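## Task

Rotate the purple-handled stopcock on the side arm of the clamped Schlenk flask to its open position, so the handle lies along the side arm. The flask stays clamped exactly as it is, the stopper stays seated in the neck, the stand is not moved, and no glass may break.

## Robot and tools

ROBOT. There are two arms, left_arm and right_arm. Each sits on its own carriage on one shared floor track: left_rail carries left_arm and is always the one toward +y, and right_rail carries right_arm. An arm's base is at x = 0, y = its carriage's position_m, z = 0.04 m, and faces +x. left_arm's fingers are rigid. right_arm's fingers can fold: a part held near the palm may slip, and a fingertip pushed into a surface folds easily, so only the outer quarter of its pads grips firmly.

FRAME. Result positions use a table-fixed frame. The table top is z = 0, +z is up, +x is the direction the arms face, +y is to their left, the track runs along y at x = 0, and the table starts at x = 0.17 m. Each gripper's fingers point along its own +z and close along its own y. end_effector_position is the point between the closed pads. Fingertips extend about 33 mm past it at gaps up to 40 mm, and about 9 mm when fully open.

execute_actions(actions, cameras). actions is a list run in order. Each action may hold rows, steps, until, and left_rail / right_rail commands. rows: 1 to 15 rows, each one control step (1/30 s). Every row is a single list of 18 numbers in [-1, 1] covering both arms: left dx, dy, dz, rx, ry, rz, left gripper position, force_limit, speed, then the same nine for the right arm. dx..rz are an offset, not a pose: they count from that arm's Hand target as it was when the action began, in the Hand target's own axes, and every row counts from that same start. 1.0 equals 0.6 m or 180 degrees; rx, ry, rz form one rotation vector. Repeating an offset in a later action moves the arm further. Six zeros re-request the current Hand target. steps: 1 to 450, default 15, at least the number of rows; after the last row each arm keeps heading to that row's target. Ramp offsets up row by row for gentle motion (0.01 per row is about 0.18 m/s). The controller clips each step's command to within 150 mm and 16 degrees of the measured pose. until: ends the action early on rail fields, e.g. {"left_rail": {"position_status": ["!=", "moving"]}} or {"all": {"status": "ended"}}; numbers need a comparison (=, !=, <, <=, >, >=). An empty actions list just returns state and images.

GRIPPER NUMBERS. position: +1 fully open (140 mm), pads touch near -0.8, -1 closes until blocked. force_limit from -1 to +1 raises the squeeze (roughly 14 N to 58 N at slow close); speed from -1 to +1 sets closing rate (about 30 to 250 mm/s), and a faster close grips harder. To keep a gripper as it is, resend its last three numbers; 0 is itself a command. object_status: 0 moving, 1 blocked while opening, 2 blocked while closing (holding), 3 reached the request or pads met. position_measured is in counts: 3 open, 75 about 100 mm, 139 about 60 mm, 200 about 20 mm, 230 pads meet.

RAILS. Send {"left_rail": {"position_m": p}} (left -0.8 to 1.5 m, right -1.5 to 0.8 m), optional speed_m_s 0.01 to 1 and acceleration_factor 0.1 to 1, or {"stop": true}. Then wait with an until on position_status. Keep carriages at least 0.78 m apart. Statuses: moving, done, stopped, contact_stop, time_out, stopped_with_arm, stopped_for_other_arm, stopped_for_other_carriage; position_answer taken or not_taken. Let a carriage arrive before precise arm work. Any bad value refuses the whole call.

move(target, speed, blend, stop_force, zero, blocking, cameras). target: one 18-number row, or up to 15 rows, with the same layout and scale as above; all offsets count from the Hand targets at the move's start. speed: m/s, 0.002 to 0.5, default 0.25 (turns up to twice that in rad/s); one value or one per target. blend: corner rounding in m. stop_force: 3 to 40 N, ends an arm's path when its wrist sensor feels that much push against its travel; unreliable while the gripper rotates. zero (default true) re-zeros before the move. blocking=false returns early; then use wait or stop before new rows or moves. Paths are straight, do not avoid obstacles, and are capped at 10 s. The result adds a move: line (done, off_target, moving, held, fault) and limits (paced = clipped, held = steps withheld).

OTHER TOOLS. wait(seconds 0 to 10). stop() brakes a running move. zoom_image(camera, region [x0, y0, x1, y1], at most 504x504 px). zero_wrist_force(arm). finished_scene(scene 1 or 2) ends the scene; report done=true only if the tap is really in the required position.

RESULTS. Per arm: end_effector_position (m), end_effector_quat_wxyz, velocities; Joint positions per arm: rail (m), shoulder pan, shoulder lift, elbow, wrist 1, wrist 2, wrist 3 (rad); Joint torques in the same order without rail; Wrist force / Wrist torque in the gripper's axes, plus the peak since last shown; Hand target; Tool commands; rail fields. Cameras: cam_high, cam_bench_left, cam_bench_mid, cam_bench_right, cam_left_wrist, cam_right_wrist, all 896x504.

AVOID. Contact force near 150 N or torque at a joint limit (141 N m big joints, 26.3 N m wrists) stops the arm for 10 s; wrists can only push about 14.3 N m, so turn a stiff tap gently and grip near the handle's centre. Overheated motors (warning at 70 °C, brake at 85 °C) stop an arm. Do not let the arms or carriages collide, knock anything off the table, pull the flask from its clamp, dislodge the stopper, move the stand or strike the glass. Approach slowly and release the handle before pulling away.

Each tool is called after "Request:" in YAML: its name, and indented under it one key for each argument.

## Session

Request:
execute_actions:
  actions: []

Scene clock: 0.00 s.
left_arm: end_effector_position=(+0.3456, +0.6984, +0.5800) position_measured=3 object_status=3 end_effector_quat_wxyz=(+0.000, +1.000, +0.000, +0.000) | right_arm: end_effector_position=(+0.3456, -1.3351, +0.5800) position_measured=3 object_status=3 end_effector_quat_wxyz=(+0.000, +1.000, +0.000, +0.000)
Joint positions: left_arm=[0.671 -0.316 -1.725 0.971 -0.816 -1.571 2.826] | right_arm=[-1.362 -0.316 -1.725 0.971 -0.816 -1.571 2.826]
Joint velocities: within noise
Joint torques (N m): no reading
Wrist force (N): no reading
Wrist torque (N m): no reading
Wrist force, peak (N): no reading
Hand target: left_arm +0.3456, +0.6984, +0.5800; +0.000, +1.000, +0.000, +0.000 | right_arm +0.3456, -1.3351, +0.5800; +0.000, +1.000, +0.000, +0.000
Tool commands: left_gripper/position=+1.0 left_gripper/force_limit=+1.0 left_gripper/speed=+1.0 right_gripper/position=+1.0 right_gripper/force_limit=+1.0 right_gripper/speed=+1.0
left_rail: position_m=0.671 position_status=done
right_rail: position_m=-1.362 position_status=done
camera_calibration:
cam_left_wrist: T_world_to_cam=[[-0.0265538, -0.998538, -0.0470784, 0.750006], [-0.954746, 0.0113767, 0.297206, 0.165161], [-0.296236, 0.0528398, -0.953652, 0.761451], [0, 0, 0, 1]] pos_world=[0.403171, 0.706795, 0.712382]
cam_right_wrist: T_world_to_cam=[[-0.031272, -0.999466, 0.0094295, -1.31715], [-0.949091, 0.0326518, 0.313305, 0.202106], [-0.313446, 0.000848234, -0.949606, 0.80498], [0, 0, 0, 1]] pos_world=[0.402945, -1.32372, 0.713512]

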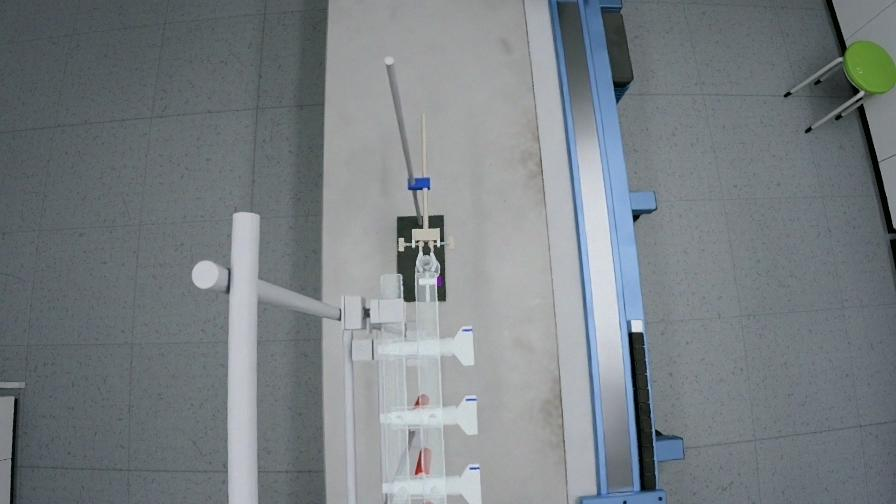

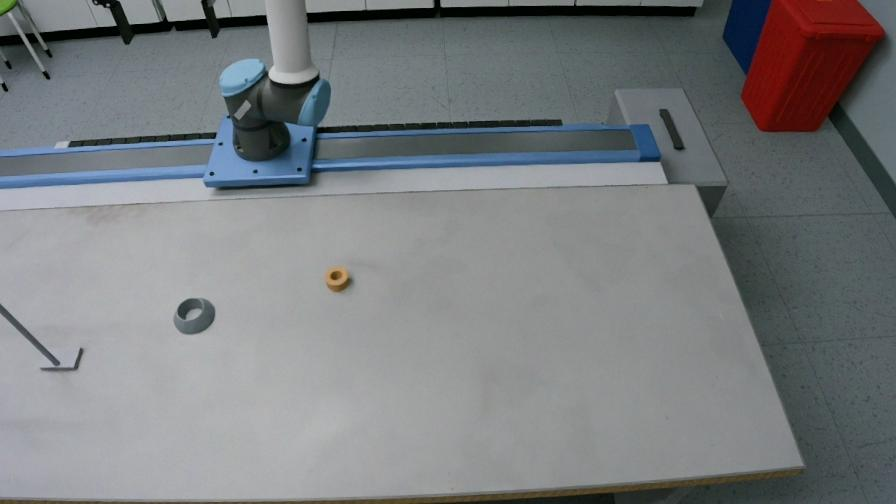

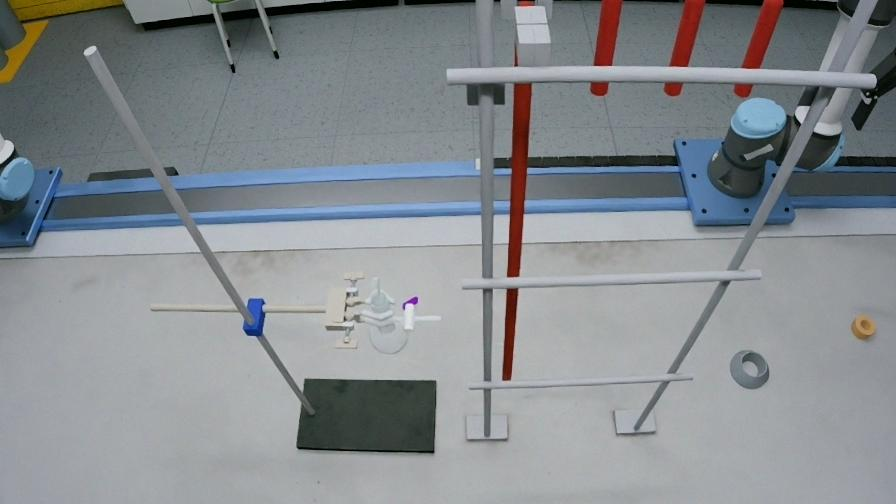

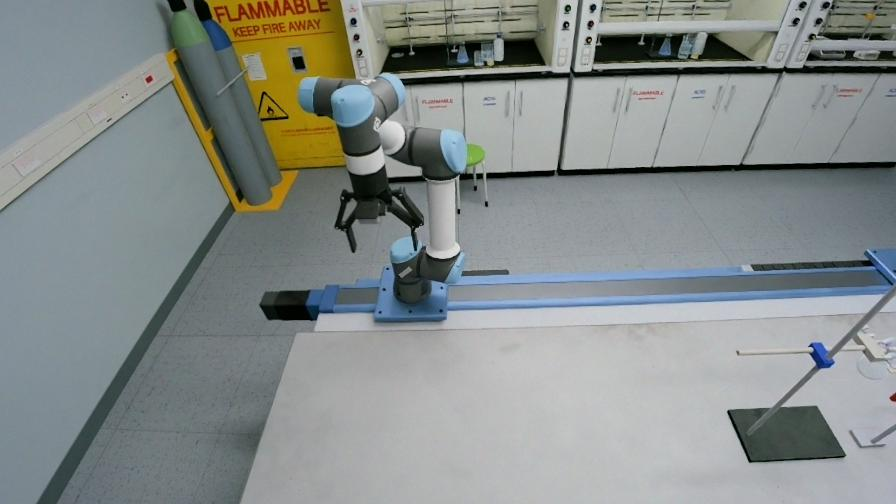

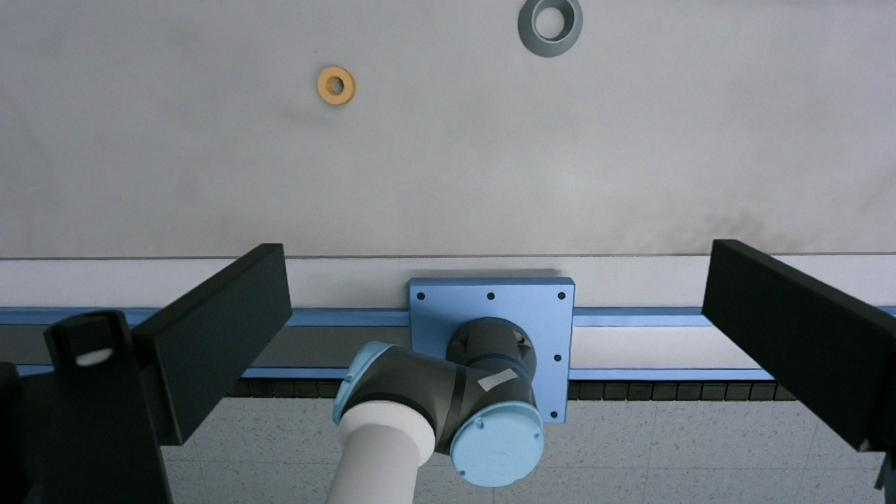

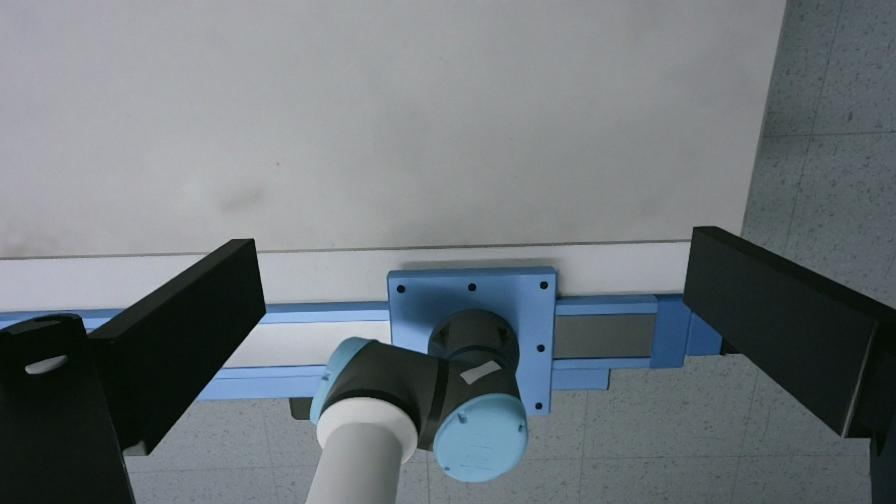

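Request:
zoom_image:
  camera: "cam_bench_mid"
  region: [320, 260, 460, 360]

Request:
zoom_image:
  camera: "cam_high"
  region: [370, 210, 490, 310]

Request:
zoom_image:
  camera: "cam_bench_right"
  region: [716, 290, 896, 460]

Request:
zoom_image:
  camera: "cam_bench_left"
  region: [0, 200, 200, 400]

Scaled by 3.600.

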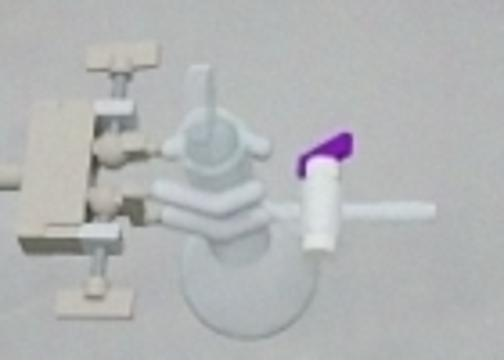

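Scaled by 4.200.

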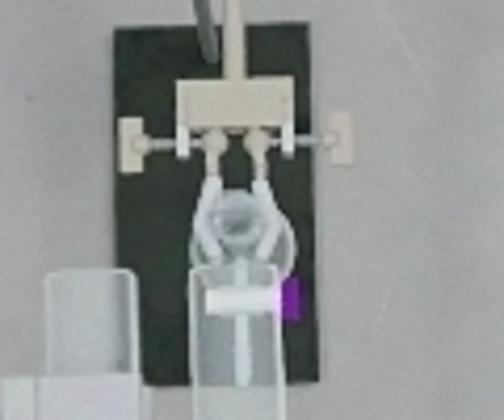

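Scaled by 2.800.

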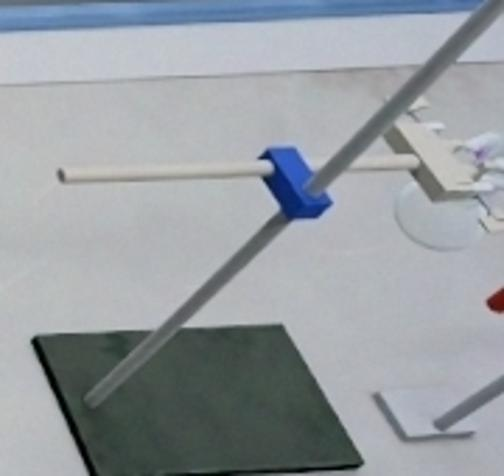

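Scaled by 2.520.

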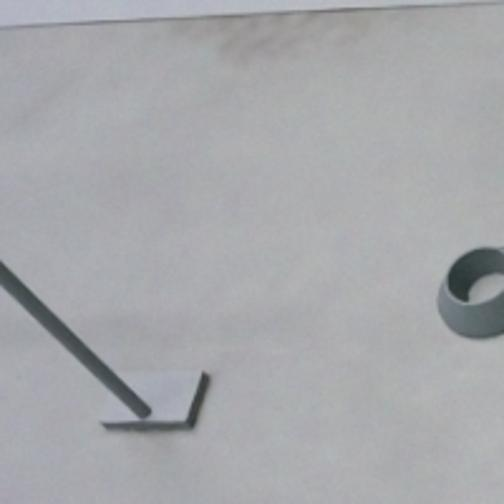

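Request:
execute_actions:
  actions:
    - {"right_rail": {"position_m": -0.405, "speed_m_s": 0.6, "acceleration_factor": 0.45}, "steps": 150, "until": {"right_rail": {"position_status": ["!=", "moving"]}}}
  cameras: ["cam_right_wrist", "cam_bench_mid", "cam_high"]

Scene clock: 15.50 s.
left_arm: end_effector_position=(+0.3456, +0.6984, +0.5800) position_measured=3 object_status=3 end_effector_quat_wxyz=(+0.000, +1.000, +0.000, +0.000) | right_arm: end_effector_position=(+0.3456, -0.3778, +0.5800) position_measured=3 object_status=3 end_effector_quat_wxyz=(+0.000, +1.000, +0.000, +0.000)
Joint positions: left_arm=[0.671 -0.316 -1.725 0.971 -0.816 -1.571 2.826] | right_arm=[-0.405 -0.316 -1.725 0.971 -0.816 -1.571 2.826]
Joint velocities: within noise
Joint torques (N m): left_arm=[-0.34 -13.01 -17.28 -4.07 0.12 0.16] | right_arm=[0.18 -12.41 -17.53 -3.65 0.18 0.3]
Wrist force (N): left_arm=[0.1 0.0 0.2] | right_arm=[-0.1 0.1 -0.3]
Wrist torque (N m): left_arm=[0.00 -0.03 0.00] | right_arm=[0.03 0.01 0.00]
Wrist force, peak (N): left_arm=[0.3 0.0 0.5] | right_arm=[0.0 1.5 -0.2]
Hand target: left_arm +0.3456, +0.6984, +0.5800; +0.000, +1.000, +0.000, +0.000 | right_arm +0.3456, -0.3778, +0.5800; +0.000, +1.000, +0.000, +0.000
Tool commands: left_gripper/position=+1.0 left_gripper/force_limit=+1.0 left_gripper/speed=+1.0 right_gripper/position=+1.0 right_gripper/force_limit=+1.0 right_gripper/speed=+1.0
left_rail: position_m=0.671 position_status=done
right_rail: position_m=-0.405 speed_m_s=0.60 position_status=done
camera_calibration:
cam_right_wrist: T_world_to_cam=[[-0.031272, -0.999466, 0.00942953, -0.360341], [-0.949091, 0.0326518, 0.313305, 0.170848], [-0.313446, 0.000848203, -0.949606, 0.804168], [0, 0, 0, 1]] pos_world=[0.402945, -0.366409, 0.713512]
Images, in order (width x height): cam_high 896x504, cam_bench_mid 896x504, cam_right_wrist 896x504.

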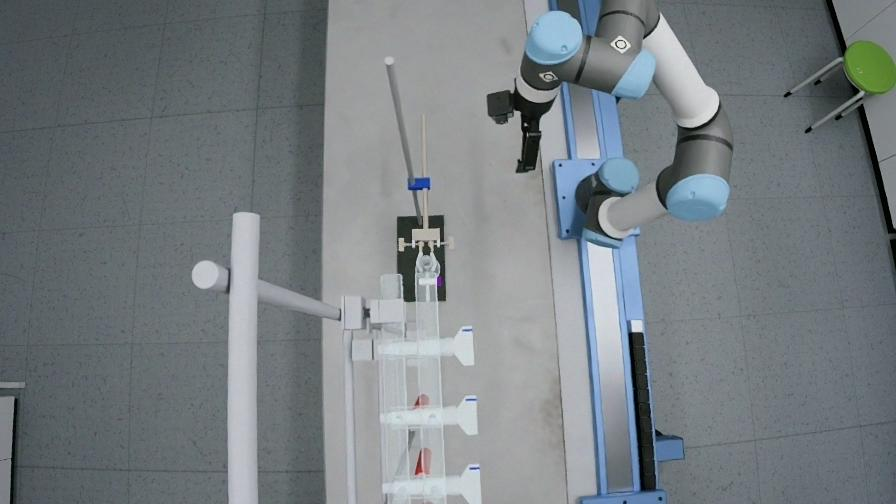

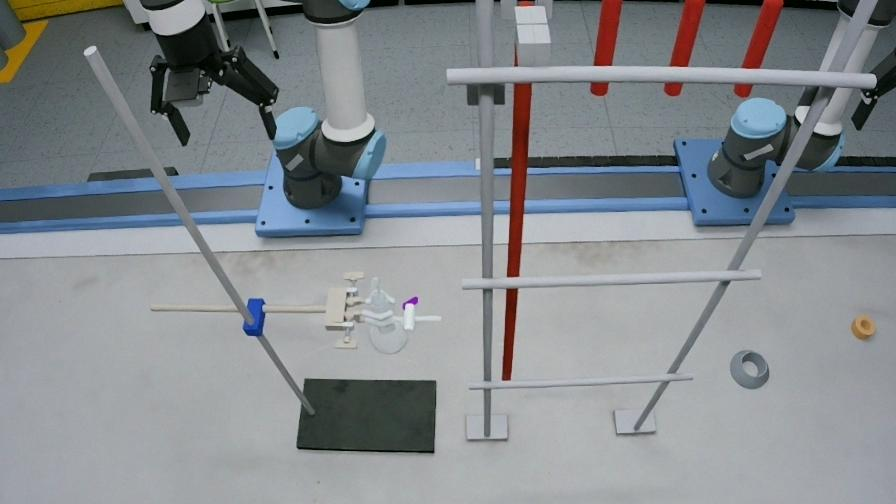

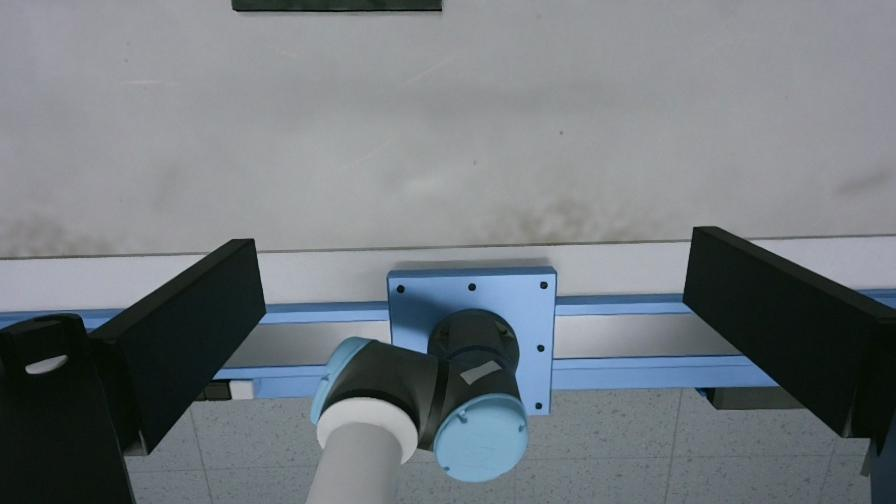

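Request:
execute_actions:
  actions: []
  cameras: ["cam_bench_mid", "cam_right_wrist"]

Scene clock: 17.17 s.
left_arm: end_effector_position=(+0.3456, +0.6984, +0.5800) position_measured=3 object_status=3 end_effector_quat_wxyz=(+0.000, +1.000, +0.000, +0.000) | right_arm: end_effector_position=(+0.3456, -0.3778, +0.5800) position_measured=3 object_status=3 end_effector_quat_wxyz=(+0.000, +1.000, +0.000, +0.000)
Joint positions: left_arm=[0.671 -0.316 -1.725 0.971 -0.816 -1.571 2.826] | right_arm=[-0.405 -0.316 -1.725 0.971 -0.816 -1.571 2.826]
Joint velocities: within noise
Joint torques (N m): left_arm=[-0.03 -13.64 -16.72 -4.32 0.09 0.12] | right_arm=[1.49 -11.93 -16.35 -3.85 0.16 0]
Wrist force (N): left_arm=[0.0 0.0 0.3] | right_arm=[0.0 0.1 -0.1]
Wrist torque (N m): left_arm=[0.00 -0.01 0.00] | right_arm=[0.02 -0.01 0.00]
Wrist force, peak (N): left_arm=[0.5 0.0 0.3] | right_arm=[0.1 -0.2 -0.6]
Hand target: left_arm +0.3456, +0.6984, +0.5800; +0.000, +1.000, +0.000, +0.000 | right_arm +0.3456, -0.3778, +0.5800; +0.000, +1.000, +0.000, +0.000
Tool commands: left_gripper/position=+1.0 left_gripper/force_limit=+1.0 left_gripper/speed=+1.0 right_gripper/position=+1.0 right_gripper/force_limit=+1.0 right_gripper/speed=+1.0
left_rail: position_m=0.671 position_status=done
right_rail: position_m=-0.405 speed_m_s=0.60 position_status=done
camera_calibration:
cam_right_wrist: T_world_to_cam=[[-0.031272, -0.999466, 0.00942976, -0.360307], [-0.949091, 0.0326518, 0.313304, 0.170848], [-0.313445, 0.000847929, -0.949606, 0.804167], [0, 0, 0, 1]] pos_world=[0.402945, -0.366375, 0.713513]
Images, in order (width x height): cam_bench_mid 896x504, cam_right_wrist 896x504.

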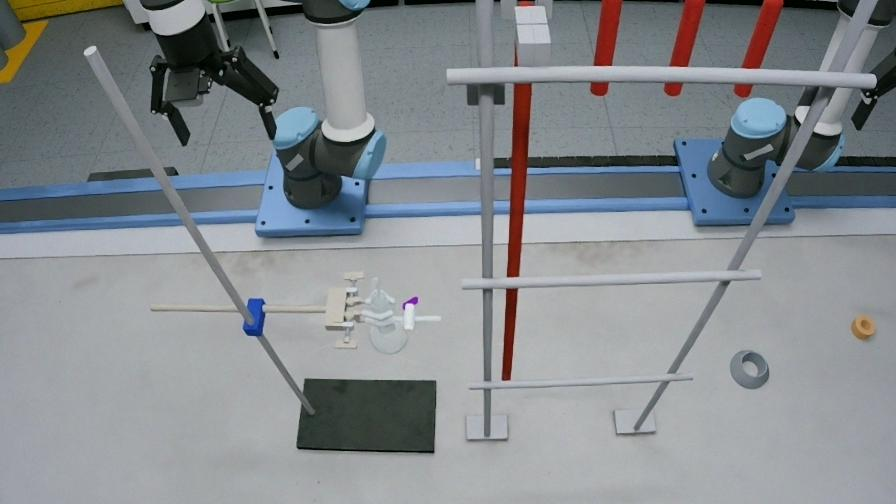

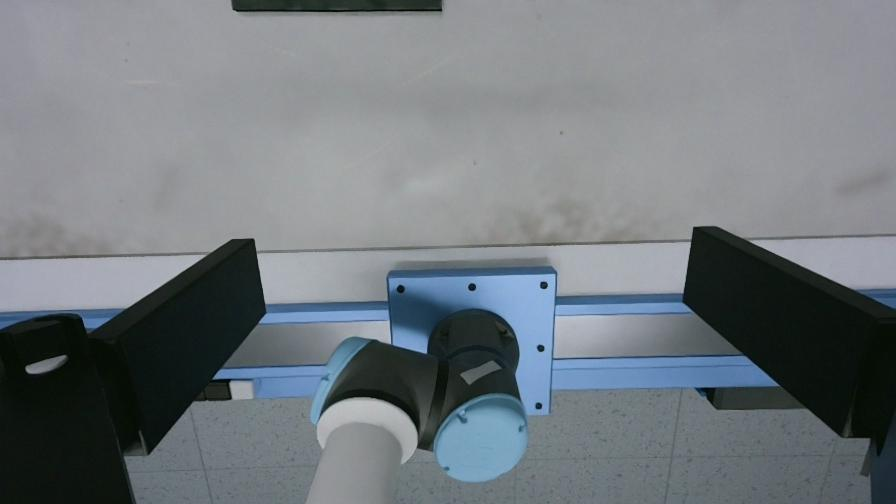

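Request:
move:
  target: [0,0,0,0,0,0,1,1,1,0.1003,-0.4695,0.35,-0.2283,0.4579,-0.2040,-0.44,-1,-0.5]
  speed: 0.3
  cameras: ["cam_bench_mid", "cam_high", "cam_right_wrist"]

Scene clock: 23.23 s.
left_arm: end_effector_position=(+0.3456, +0.6984, +0.5800) position_measured=3 object_status=3 end_effector_quat_wxyz=(+0.000, +1.000, +0.000, +0.000) | right_arm: end_effector_position=(+0.4058, -0.0961, +0.3700) position_measured=185 object_status=3 end_effector_quat_wxyz=(+0.315, +0.649, +0.282, +0.633)
Joint positions: left_arm=[0.671 -0.316 -1.725 0.971 -0.816 -1.571 2.826] | right_arm=[-0.405 0.882 -1.291 2.344 -4.194 -2.505 2.269]
Joint velocities: within noise
Joint torques (N m): left_arm=[-0.38 -13.37 -13.76 -4.81 0.22 0.25] | right_arm=[-7.68 -16.48 -19.24 -2.61 1.72 -1.75]
Wrist force (N): left_arm=[0.3 0.2 0.3] | right_arm=[1.8 -0.6 0.9]
Wrist torque (N m): left_arm=[0.05 -0.06 0.00] | right_arm=[0.07 -0.45 0.01]
Wrist force, peak (N): left_arm=[0.4 0.1 0.5] | right_arm=[2.0 -1.4 1.1]
Hand target: left_arm +0.3456, +0.6984, +0.5800; +0.000, +1.000, +0.000, +0.000 | right_arm +0.4058, -0.0961, +0.3700; +0.316, +0.648, +0.282, +0.633
Off the commanded pose: left_arm 0.000 m, 0 deg | right_arm 0.000 m, 0 deg.
left_rail: position_m=0.671 position_status=done
right_rail: position_m=-0.405 speed_m_s=0.60 position_status=done
move: done
camera_calibration:
cam_right_wrist: T_world_to_cam=[[-0.0442501, -0.665037, 0.745498, -0.309865], [-0.349942, -0.688632, -0.63508, 0.323065], [0.935726, -0.288983, -0.202253, -0.187879], [0, 0, 0, 1]] pos_world=[0.275146, -0.037893, 0.398177]
Images, in order (width x height): cam_high 896x504, cam_bench_mid 896x504, cam_right_wrist 896x504.

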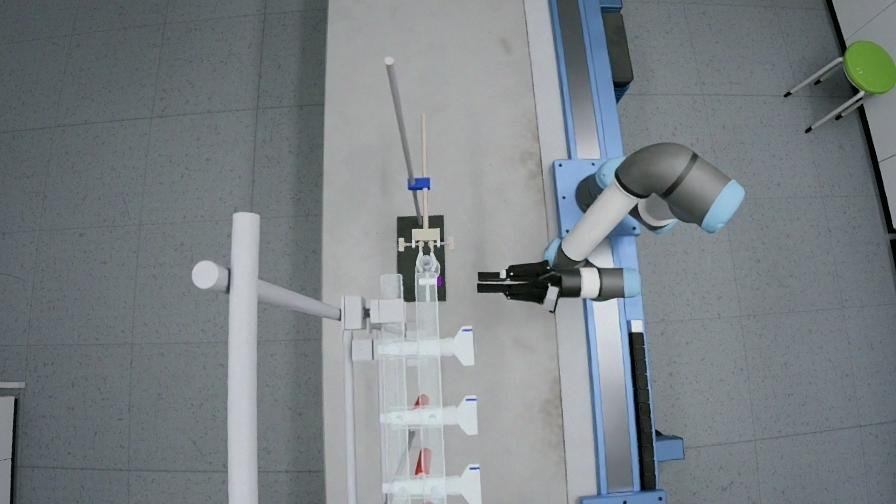

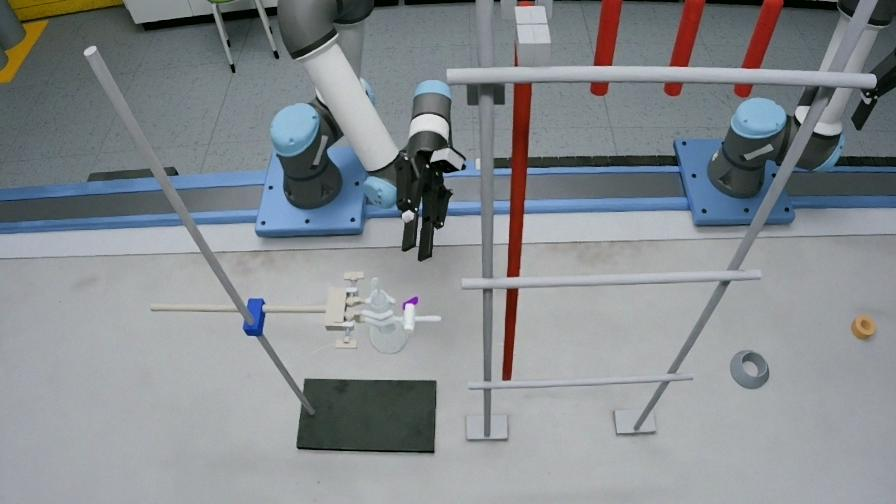

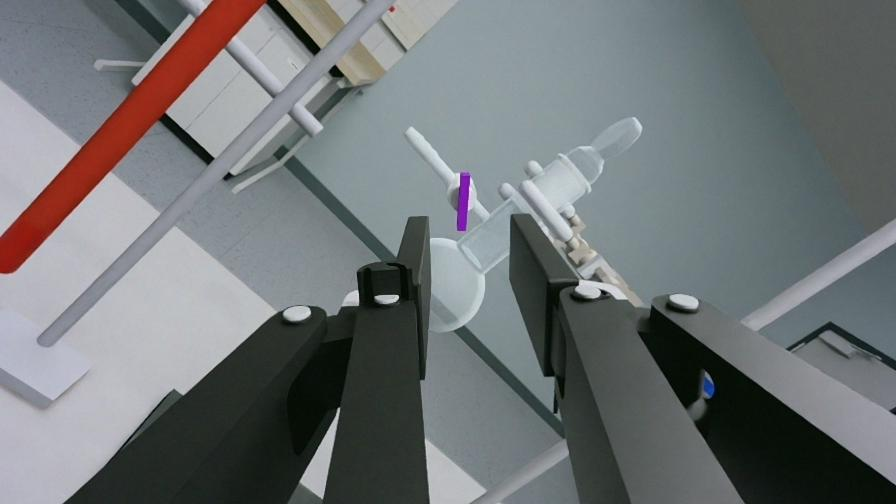

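Request:
zoom_image:
  camera: "cam_right_wrist"
  region: [384, 110, 544, 290]

Request:
zoom_image:
  camera: "cam_bench_mid"
  region: [320, 190, 480, 370]

Scaled by 2.800.

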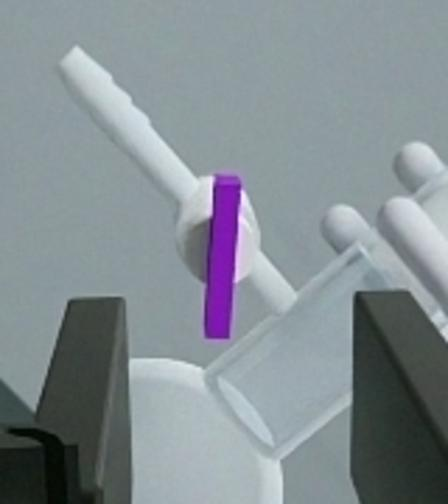

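Scaled by 2.800.

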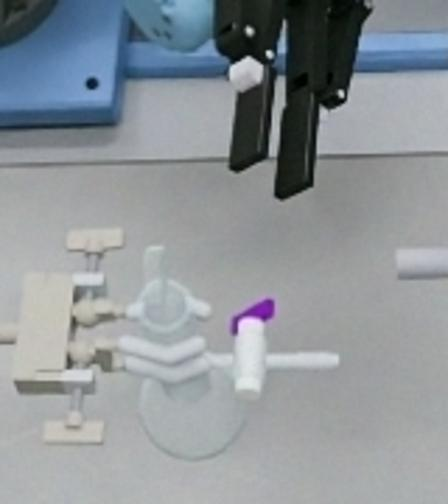

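Request:
move:
  target: [0,0,0,0,0,0,1,1,1,0,0,0.12,0,0,0.0256,-0.44,-1,-0.5]
  speed: 0.06
  stop_force: 8
  cameras: ["cam_bench_mid", "cam_right_wrist"]

Request:
zoom_image:
  camera: "cam_right_wrist"
  region: [384, 150, 544, 310]

Request:
zoom_image:
  camera: "cam_bench_mid"
  region: [340, 230, 480, 370]

Scene clock: 30.43 s.
left_arm: end_effector_position=(+0.3456, +0.6984, +0.5800) position_measured=3 object_status=3 end_effector_quat_wxyz=(+0.000, +1.000, +0.000, +0.000) | right_arm: end_effector_position=(+0.4777, -0.0998, +0.3700) position_measured=185 object_status=3 end_effector_quat_wxyz=(+0.290, +0.659, +0.256, +0.645)
Joint positions: left_arm=[0.671 -0.316 -1.725 0.971 -0.816 -1.571 2.826] | right_arm=[-0.405 0.715 -1.25 2.277 -4.168 -2.338 2.349]
Joint velocities: within noise
Joint torques (N m): left_arm=[0.41 -14.04 -12.42 -4.8 0.16 0.17] | right_arm=[-7.26 -19.54 -19.72 -0.75 1.57 2.36]
Wrist force (N): left_arm=[0.2 -0.1 0.1] | right_arm=[2.1 -0.6 1.0]
Wrist torque (N m): left_arm=[-0.02 -0.05 0.00] | right_arm=[0.10 -0.51 0.00]
Wrist force, peak (N): left_arm=[0.5 0.0 0.4] | right_arm=[2.1 -0.8 1.4]
Hand target: left_arm +0.3456, +0.6984, +0.5800; +0.000, +1.000, +0.000, +0.000 | right_arm +0.4777, -0.0998, +0.3700; +0.290, +0.659, +0.256, +0.645
Off the commanded pose: left_arm 0.000 m, 0 deg | right_arm 0.000 m, 0 deg.
left_rail: position_m=0.671 position_status=done
right_rail: position_m=-0.405 speed_m_s=0.60 position_status=done
move: done
camera_calibration:
cam_right_wrist: T_world_to_cam=[[-0.0473601, -0.722678, 0.689561, -0.292756], [-0.347038, -0.635428, -0.68978, 0.369796], [0.936654, -0.271972, -0.220703, -0.248172], [0, 0, 0, 1]] pos_world=[0.34692, -0.0440854, 0.402179]
Images, in order (width x height): cam_bench_mid 896x504, cam_right_wrist 896x504.

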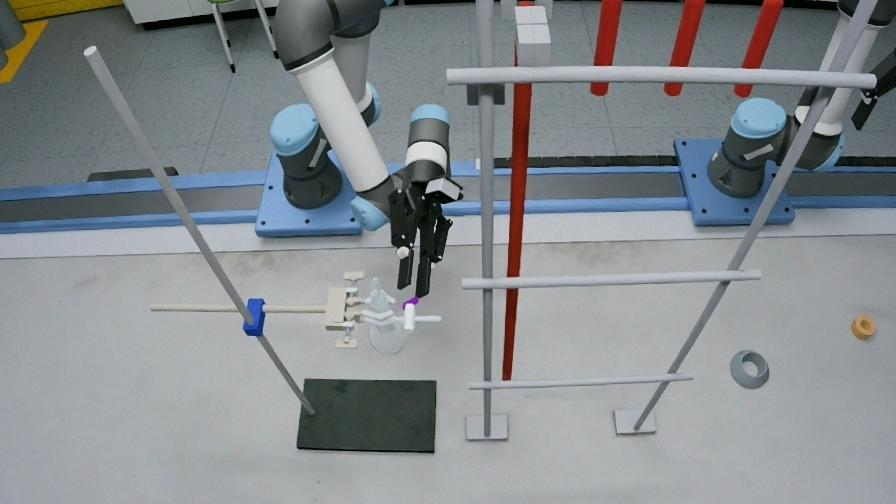

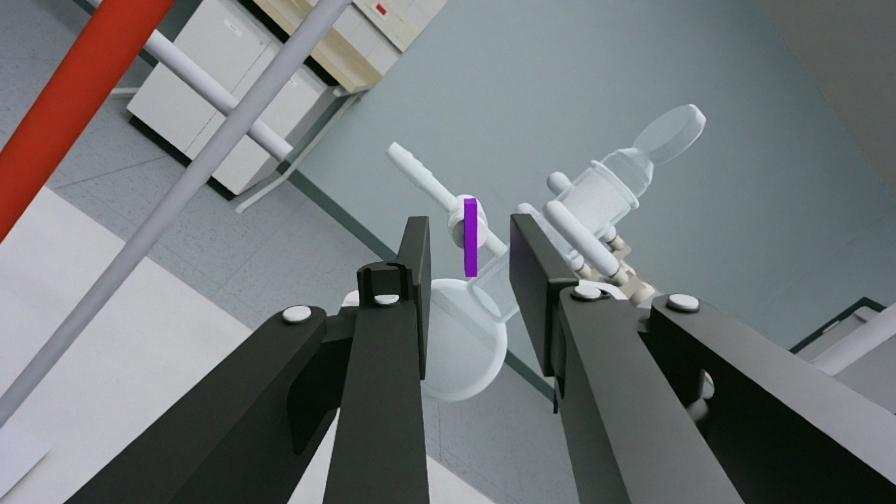

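Scaled by 3.150.

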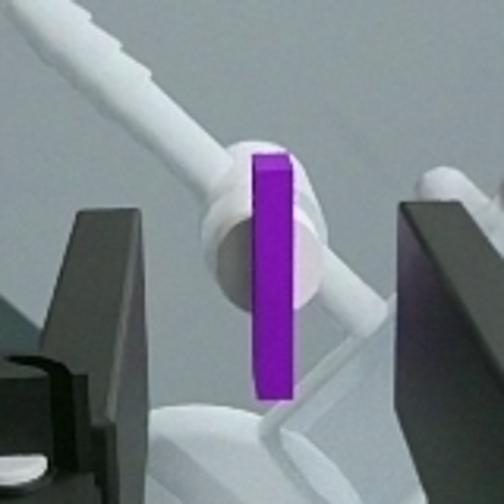

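Scaled by 3.600.

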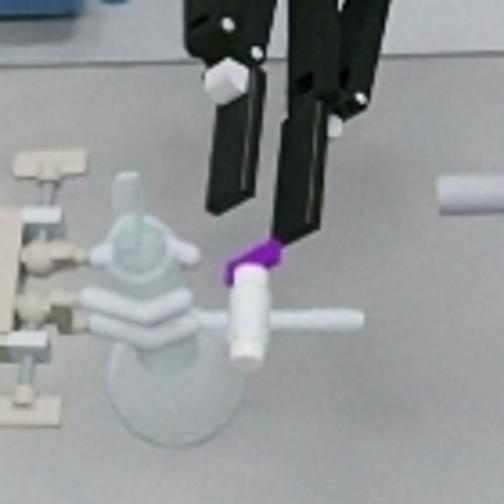

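Request:
move:
  target: [0,0,0,0,0,0,1,1,1,-0.005,0.0013,0.0167,0,0,0,-0.44,-1,-0.5]
  speed: 0.025
  stop_force: 5
  cameras: ["cam_bench_mid", "cam_right_wrist"]

Request:
zoom_image:
  camera: "cam_right_wrist"
  region: [384, 160, 544, 320]

Request:
zoom_image:
  camera: "cam_bench_mid"
  region: [340, 230, 480, 370]

Scene clock: 33.43 s.
left_arm: end_effector_position=(+0.3456, +0.6984, +0.5800) position_measured=3 object_status=3 end_effector_quat_wxyz=(+0.000, +1.000, +0.000, +0.000) | right_arm: end_effector_position=(+0.4876, -0.1030, +0.3685) position_measured=185 object_status=3 end_effector_quat_wxyz=(+0.290, +0.659, +0.256, +0.645)
Joint positions: left_arm=[0.671 -0.316 -1.725 0.971 -0.816 -1.571 2.826] | right_arm=[-0.405 0.689 -1.243 2.273 -4.171 -2.312 2.349]
Joint velocities: within noise
Joint torques (N m): left_arm=[0.22 -13.96 -12.38 -4.77 0.18 0.12] | right_arm=[-7.92 -20.33 -19.4 -2.79 1.5 1.28]
Wrist force (N): left_arm=[0.2 -0.1 0.1] | right_arm=[1.9 -0.8 0.8]
Wrist torque (N m): left_arm=[-0.03 -0.04 0.00] | right_arm=[0.06 -0.47 0.01]
Wrist force, peak (N): left_arm=[0.3 0.0 0.5] | right_arm=[1.9 -0.7 1.6]
Hand target: left_arm +0.3456, +0.6984, +0.5800; +0.000, +1.000, +0.000, +0.000 | right_arm +0.4876, -0.1030, +0.3685; +0.290, +0.659, +0.256, +0.645
Off the commanded pose: left_arm 0.000 m, 0 deg | right_arm 0.000 m, 0 deg.
left_rail: position_m=0.671 position_status=done
right_rail: position_m=-0.405 speed_m_s=0.60 position_status=done
move: done
camera_calibration:
cam_right_wrist: T_world_to_cam=[[-0.0473627, -0.72269, 0.689547, -0.293531], [-0.347036, -0.635415, -0.689793, 0.370119], [0.936655, -0.271968, -0.220705, -0.258626], [0, 0, 0, 1]] pos_world=[0.356786, -0.0472908, 0.400629]
Images, in order (width x height): cam_bench_mid 896x504, cam_right_wrist 896x504.

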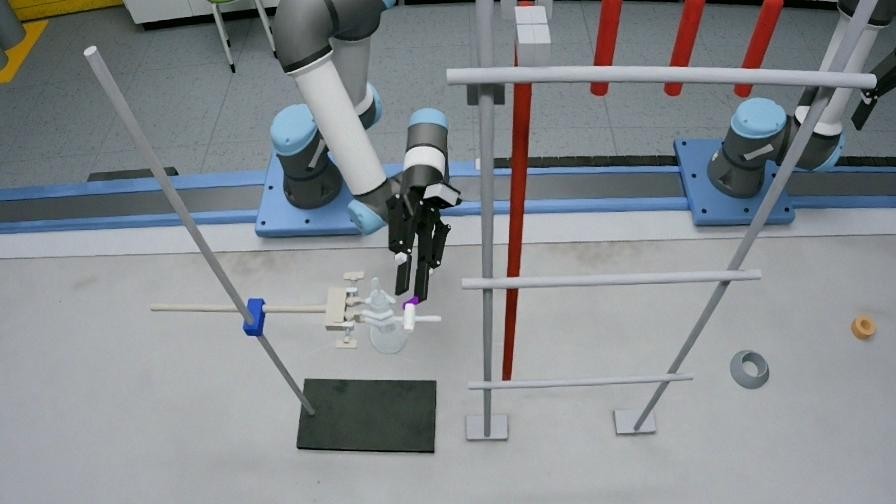

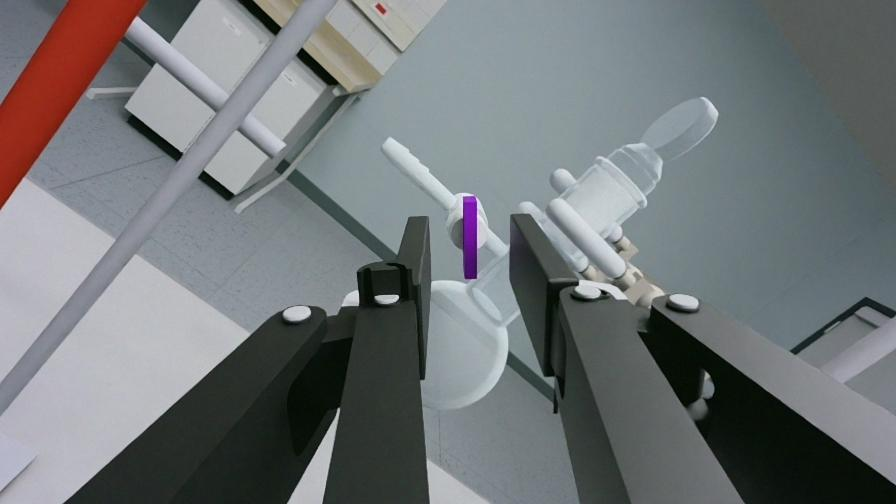

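Scaled by 3.150.

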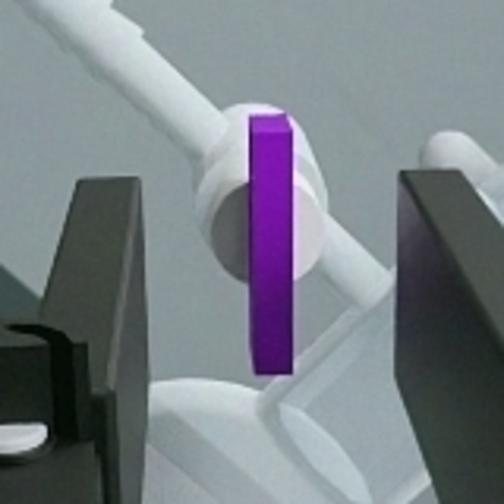

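Scaled by 3.600.

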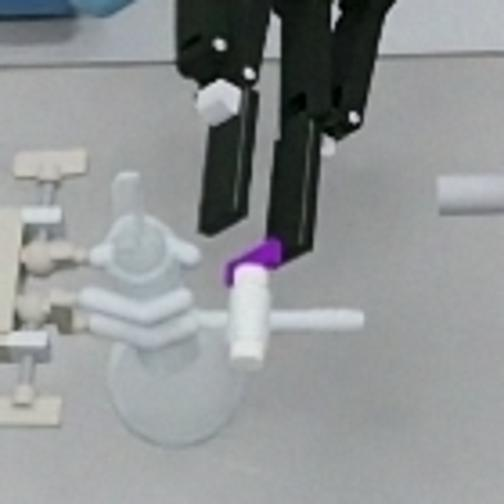

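Request:
move:
  target: [0,0,0,0,0,0,1,1,1,-0.0017,0.001,0.0225,0,0,0,-0.44,-1,-0.5]
  speed: 0.02
  stop_force: 4
  cameras: ["cam_bench_mid", "cam_right_wrist"]

Request:
zoom_image:
  camera: "cam_right_wrist"
  region: [384, 170, 544, 330]

Request:
zoom_image:
  camera: "cam_bench_mid"
  region: [340, 230, 480, 370]

Scene clock: 36.17 s.
left_arm: end_effector_position=(+0.3456, +0.6984, +0.5800) position_measured=3 object_status=3 end_effector_quat_wxyz=(+0.000, +1.000, +0.000, +0.000) | right_arm: end_effector_position=(+0.5010, -0.1049, +0.3682) position_measured=185 object_status=3 end_effector_quat_wxyz=(+0.290, +0.659, +0.256, +0.645)
Joint positions: left_arm=[0.671 -0.316 -1.725 0.971 -0.816 -1.571 2.826] | right_arm=[-0.405 0.66 -1.234 2.258 -4.166 -2.283 2.349]
Joint velocities: within noise
Joint torques (N m): left_arm=[0.46 -13.89 -12.27 -4.79 0.21 0.08] | right_arm=[-7.65 -21.19 -19.98 -0.75 1.58 -1.04]
Wrist force (N): left_arm=[0.2 0.1 0.2] | right_arm=[1.8 -0.8 1.2]
Wrist torque (N m): left_arm=[0.03 -0.04 0.00] | right_arm=[0.04 -0.43 0.00]
Wrist force, peak (N): left_arm=[0.6 0.2 0.1] | right_arm=[2.0 -0.7 1.8]
Hand target: left_arm +0.3456, +0.6984, +0.5800; +0.000, +1.000, +0.000, +0.000 | right_arm +0.5010, -0.1049, +0.3682; +0.290, +0.659, +0.256, +0.645
Off the commanded pose: left_arm 0.000 m, 0 deg | right_arm 0.000 m, 0 deg.
left_rail: position_m=0.671 position_status=done
right_rail: position_m=-0.405 speed_m_s=0.60 position_status=done
move: done
camera_calibration:
cam_right_wrist: T_world_to_cam=[[-0.0473604, -0.722677, 0.689561, -0.29404], [-0.347039, -0.635428, -0.68978, 0.373395], [0.936654, -0.271973, -0.220703, -0.271766], [0, 0, 0, 1]] pos_world=[0.370207, -0.049143, 0.400339]
Images, in order (width x height): cam_bench_mid 896x504, cam_right_wrist 896x504.

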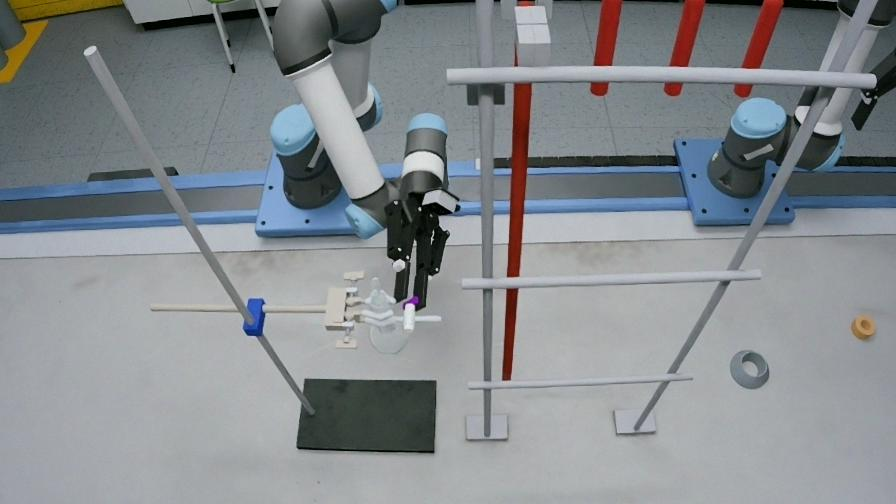

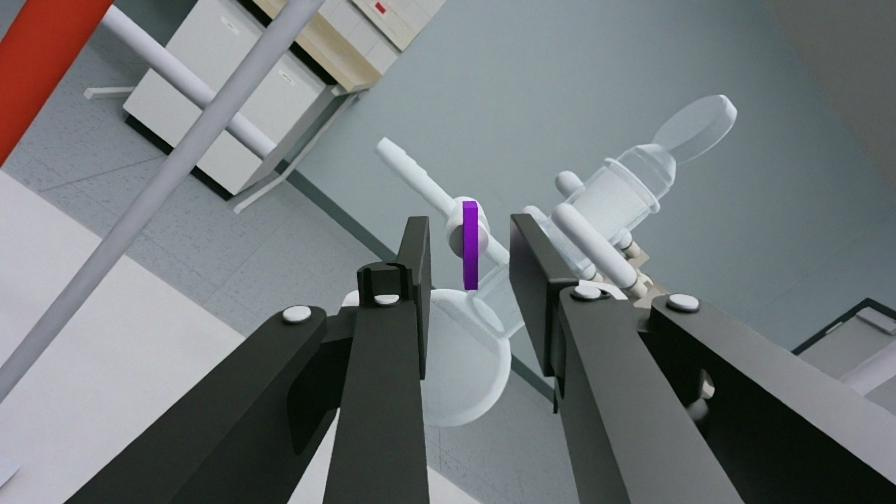

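Scaled by 3.150.

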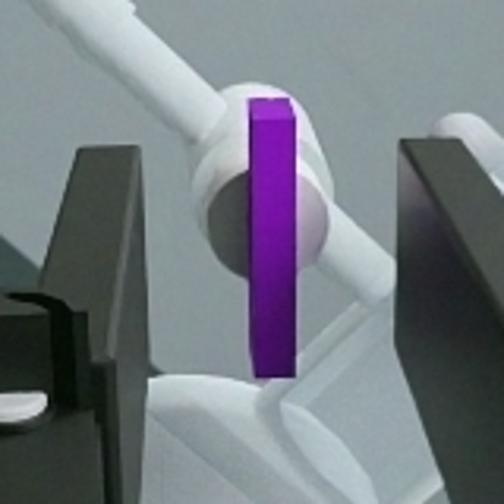

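Scaled by 3.600.

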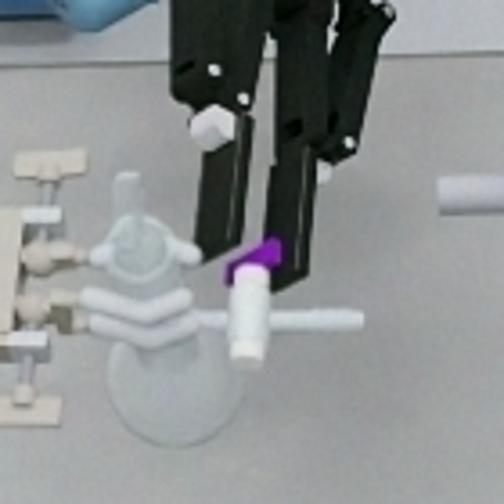

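Request:
execute_actions:
  actions:
    - {"rows": [[0,0,0,0,0,0,1,1,1,0,0,0,0,0,0,-0.66,-1,-1]], "steps": 36}
  cameras: ["cam_bench_mid", "cam_right_wrist"]

Request:
zoom_image:
  camera: "cam_right_wrist"
  region: [384, 170, 544, 330]

Scene clock: 38.37 s.
left_arm: end_effector_position=(+0.3456, +0.6984, +0.5800) position_measured=3 object_status=3 end_effector_quat_wxyz=(+0.000, +1.000, +0.000, +0.000) | right_arm: end_effector_position=(+0.5010, -0.1049, +0.3682) position_measured=213 object_status=3 end_effector_quat_wxyz=(+0.290, +0.659, +0.256, +0.645)
Joint positions: left_arm=[0.671 -0.316 -1.725 0.971 -0.816 -1.571 2.826] | right_arm=[-0.405 0.66 -1.234 2.258 -4.166 -2.283 2.349]
Joint velocities: within noise
Joint torques (N m): left_arm=[0.2 -13.78 -12.96 -4.72 0.27 0.17] | right_arm=[-7.2 -21.02 -15.37 -0.93 1.33 -1.11]
Wrist force (N): left_arm=[0.0 0.0 0.1] | right_arm=[1.8 -0.8 1.2]
Wrist torque (N m): left_arm=[0.01 -0.01 0.00] | right_arm=[0.05 -0.45 0.01]
Wrist force, peak (N): left_arm=[0.4 0.1 0.5] | right_arm=[2.4 -0.7 1.1]
Hand target: left_arm +0.3456, +0.6984, +0.5800; +0.000, +1.000, +0.000, +0.000 | right_arm +0.5010, -0.1049, +0.3682; +0.290, +0.659, +0.256, +0.645
Off the commanded pose: left_arm 0.000 m, 0 deg | right_arm 0.000 m, 0 deg.
left_rail: position_m=0.671 position_status=done
right_rail: position_m=-0.405 speed_m_s=0.60 position_status=done
camera_calibration:
cam_right_wrist: T_world_to_cam=[[-0.0473609, -0.722677, 0.689561, -0.29404], [-0.347039, -0.635427, -0.68978, 0.373395], [0.936654, -0.271973, -0.220703, -0.271766], [0, 0, 0, 1]] pos_world=[0.370208, -0.0491434, 0.400339]
Images, in order (width x height): cam_bench_mid 896x504, cam_right_wrist 896x504.

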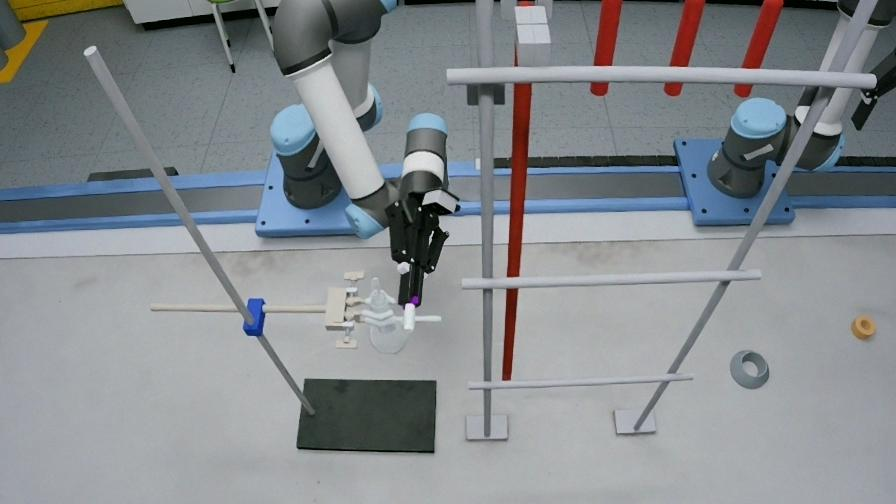

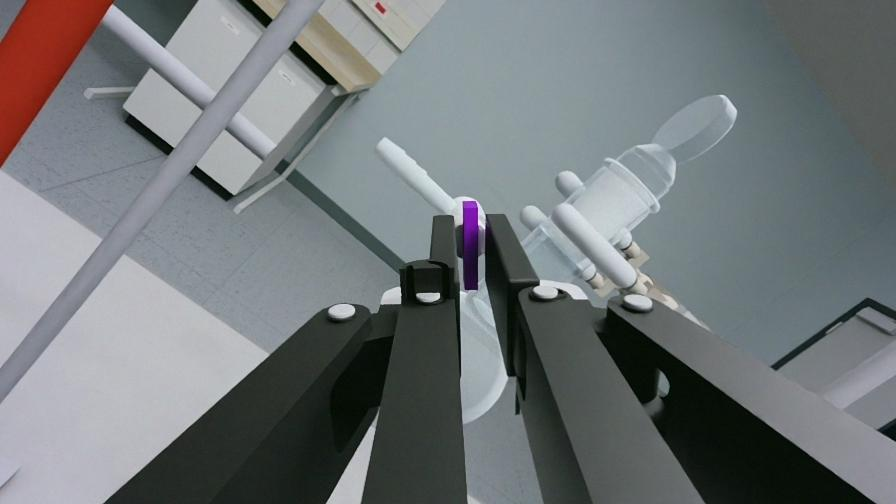

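Scaled by 3.150.

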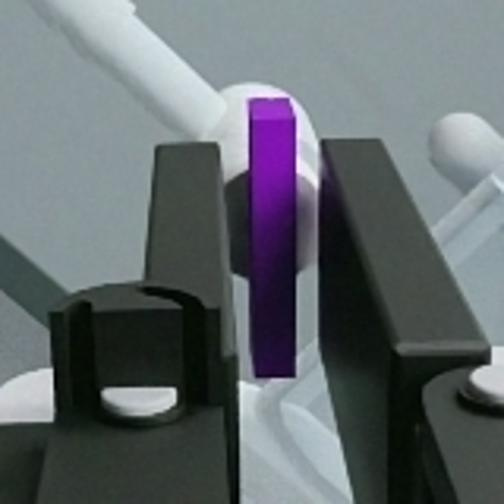

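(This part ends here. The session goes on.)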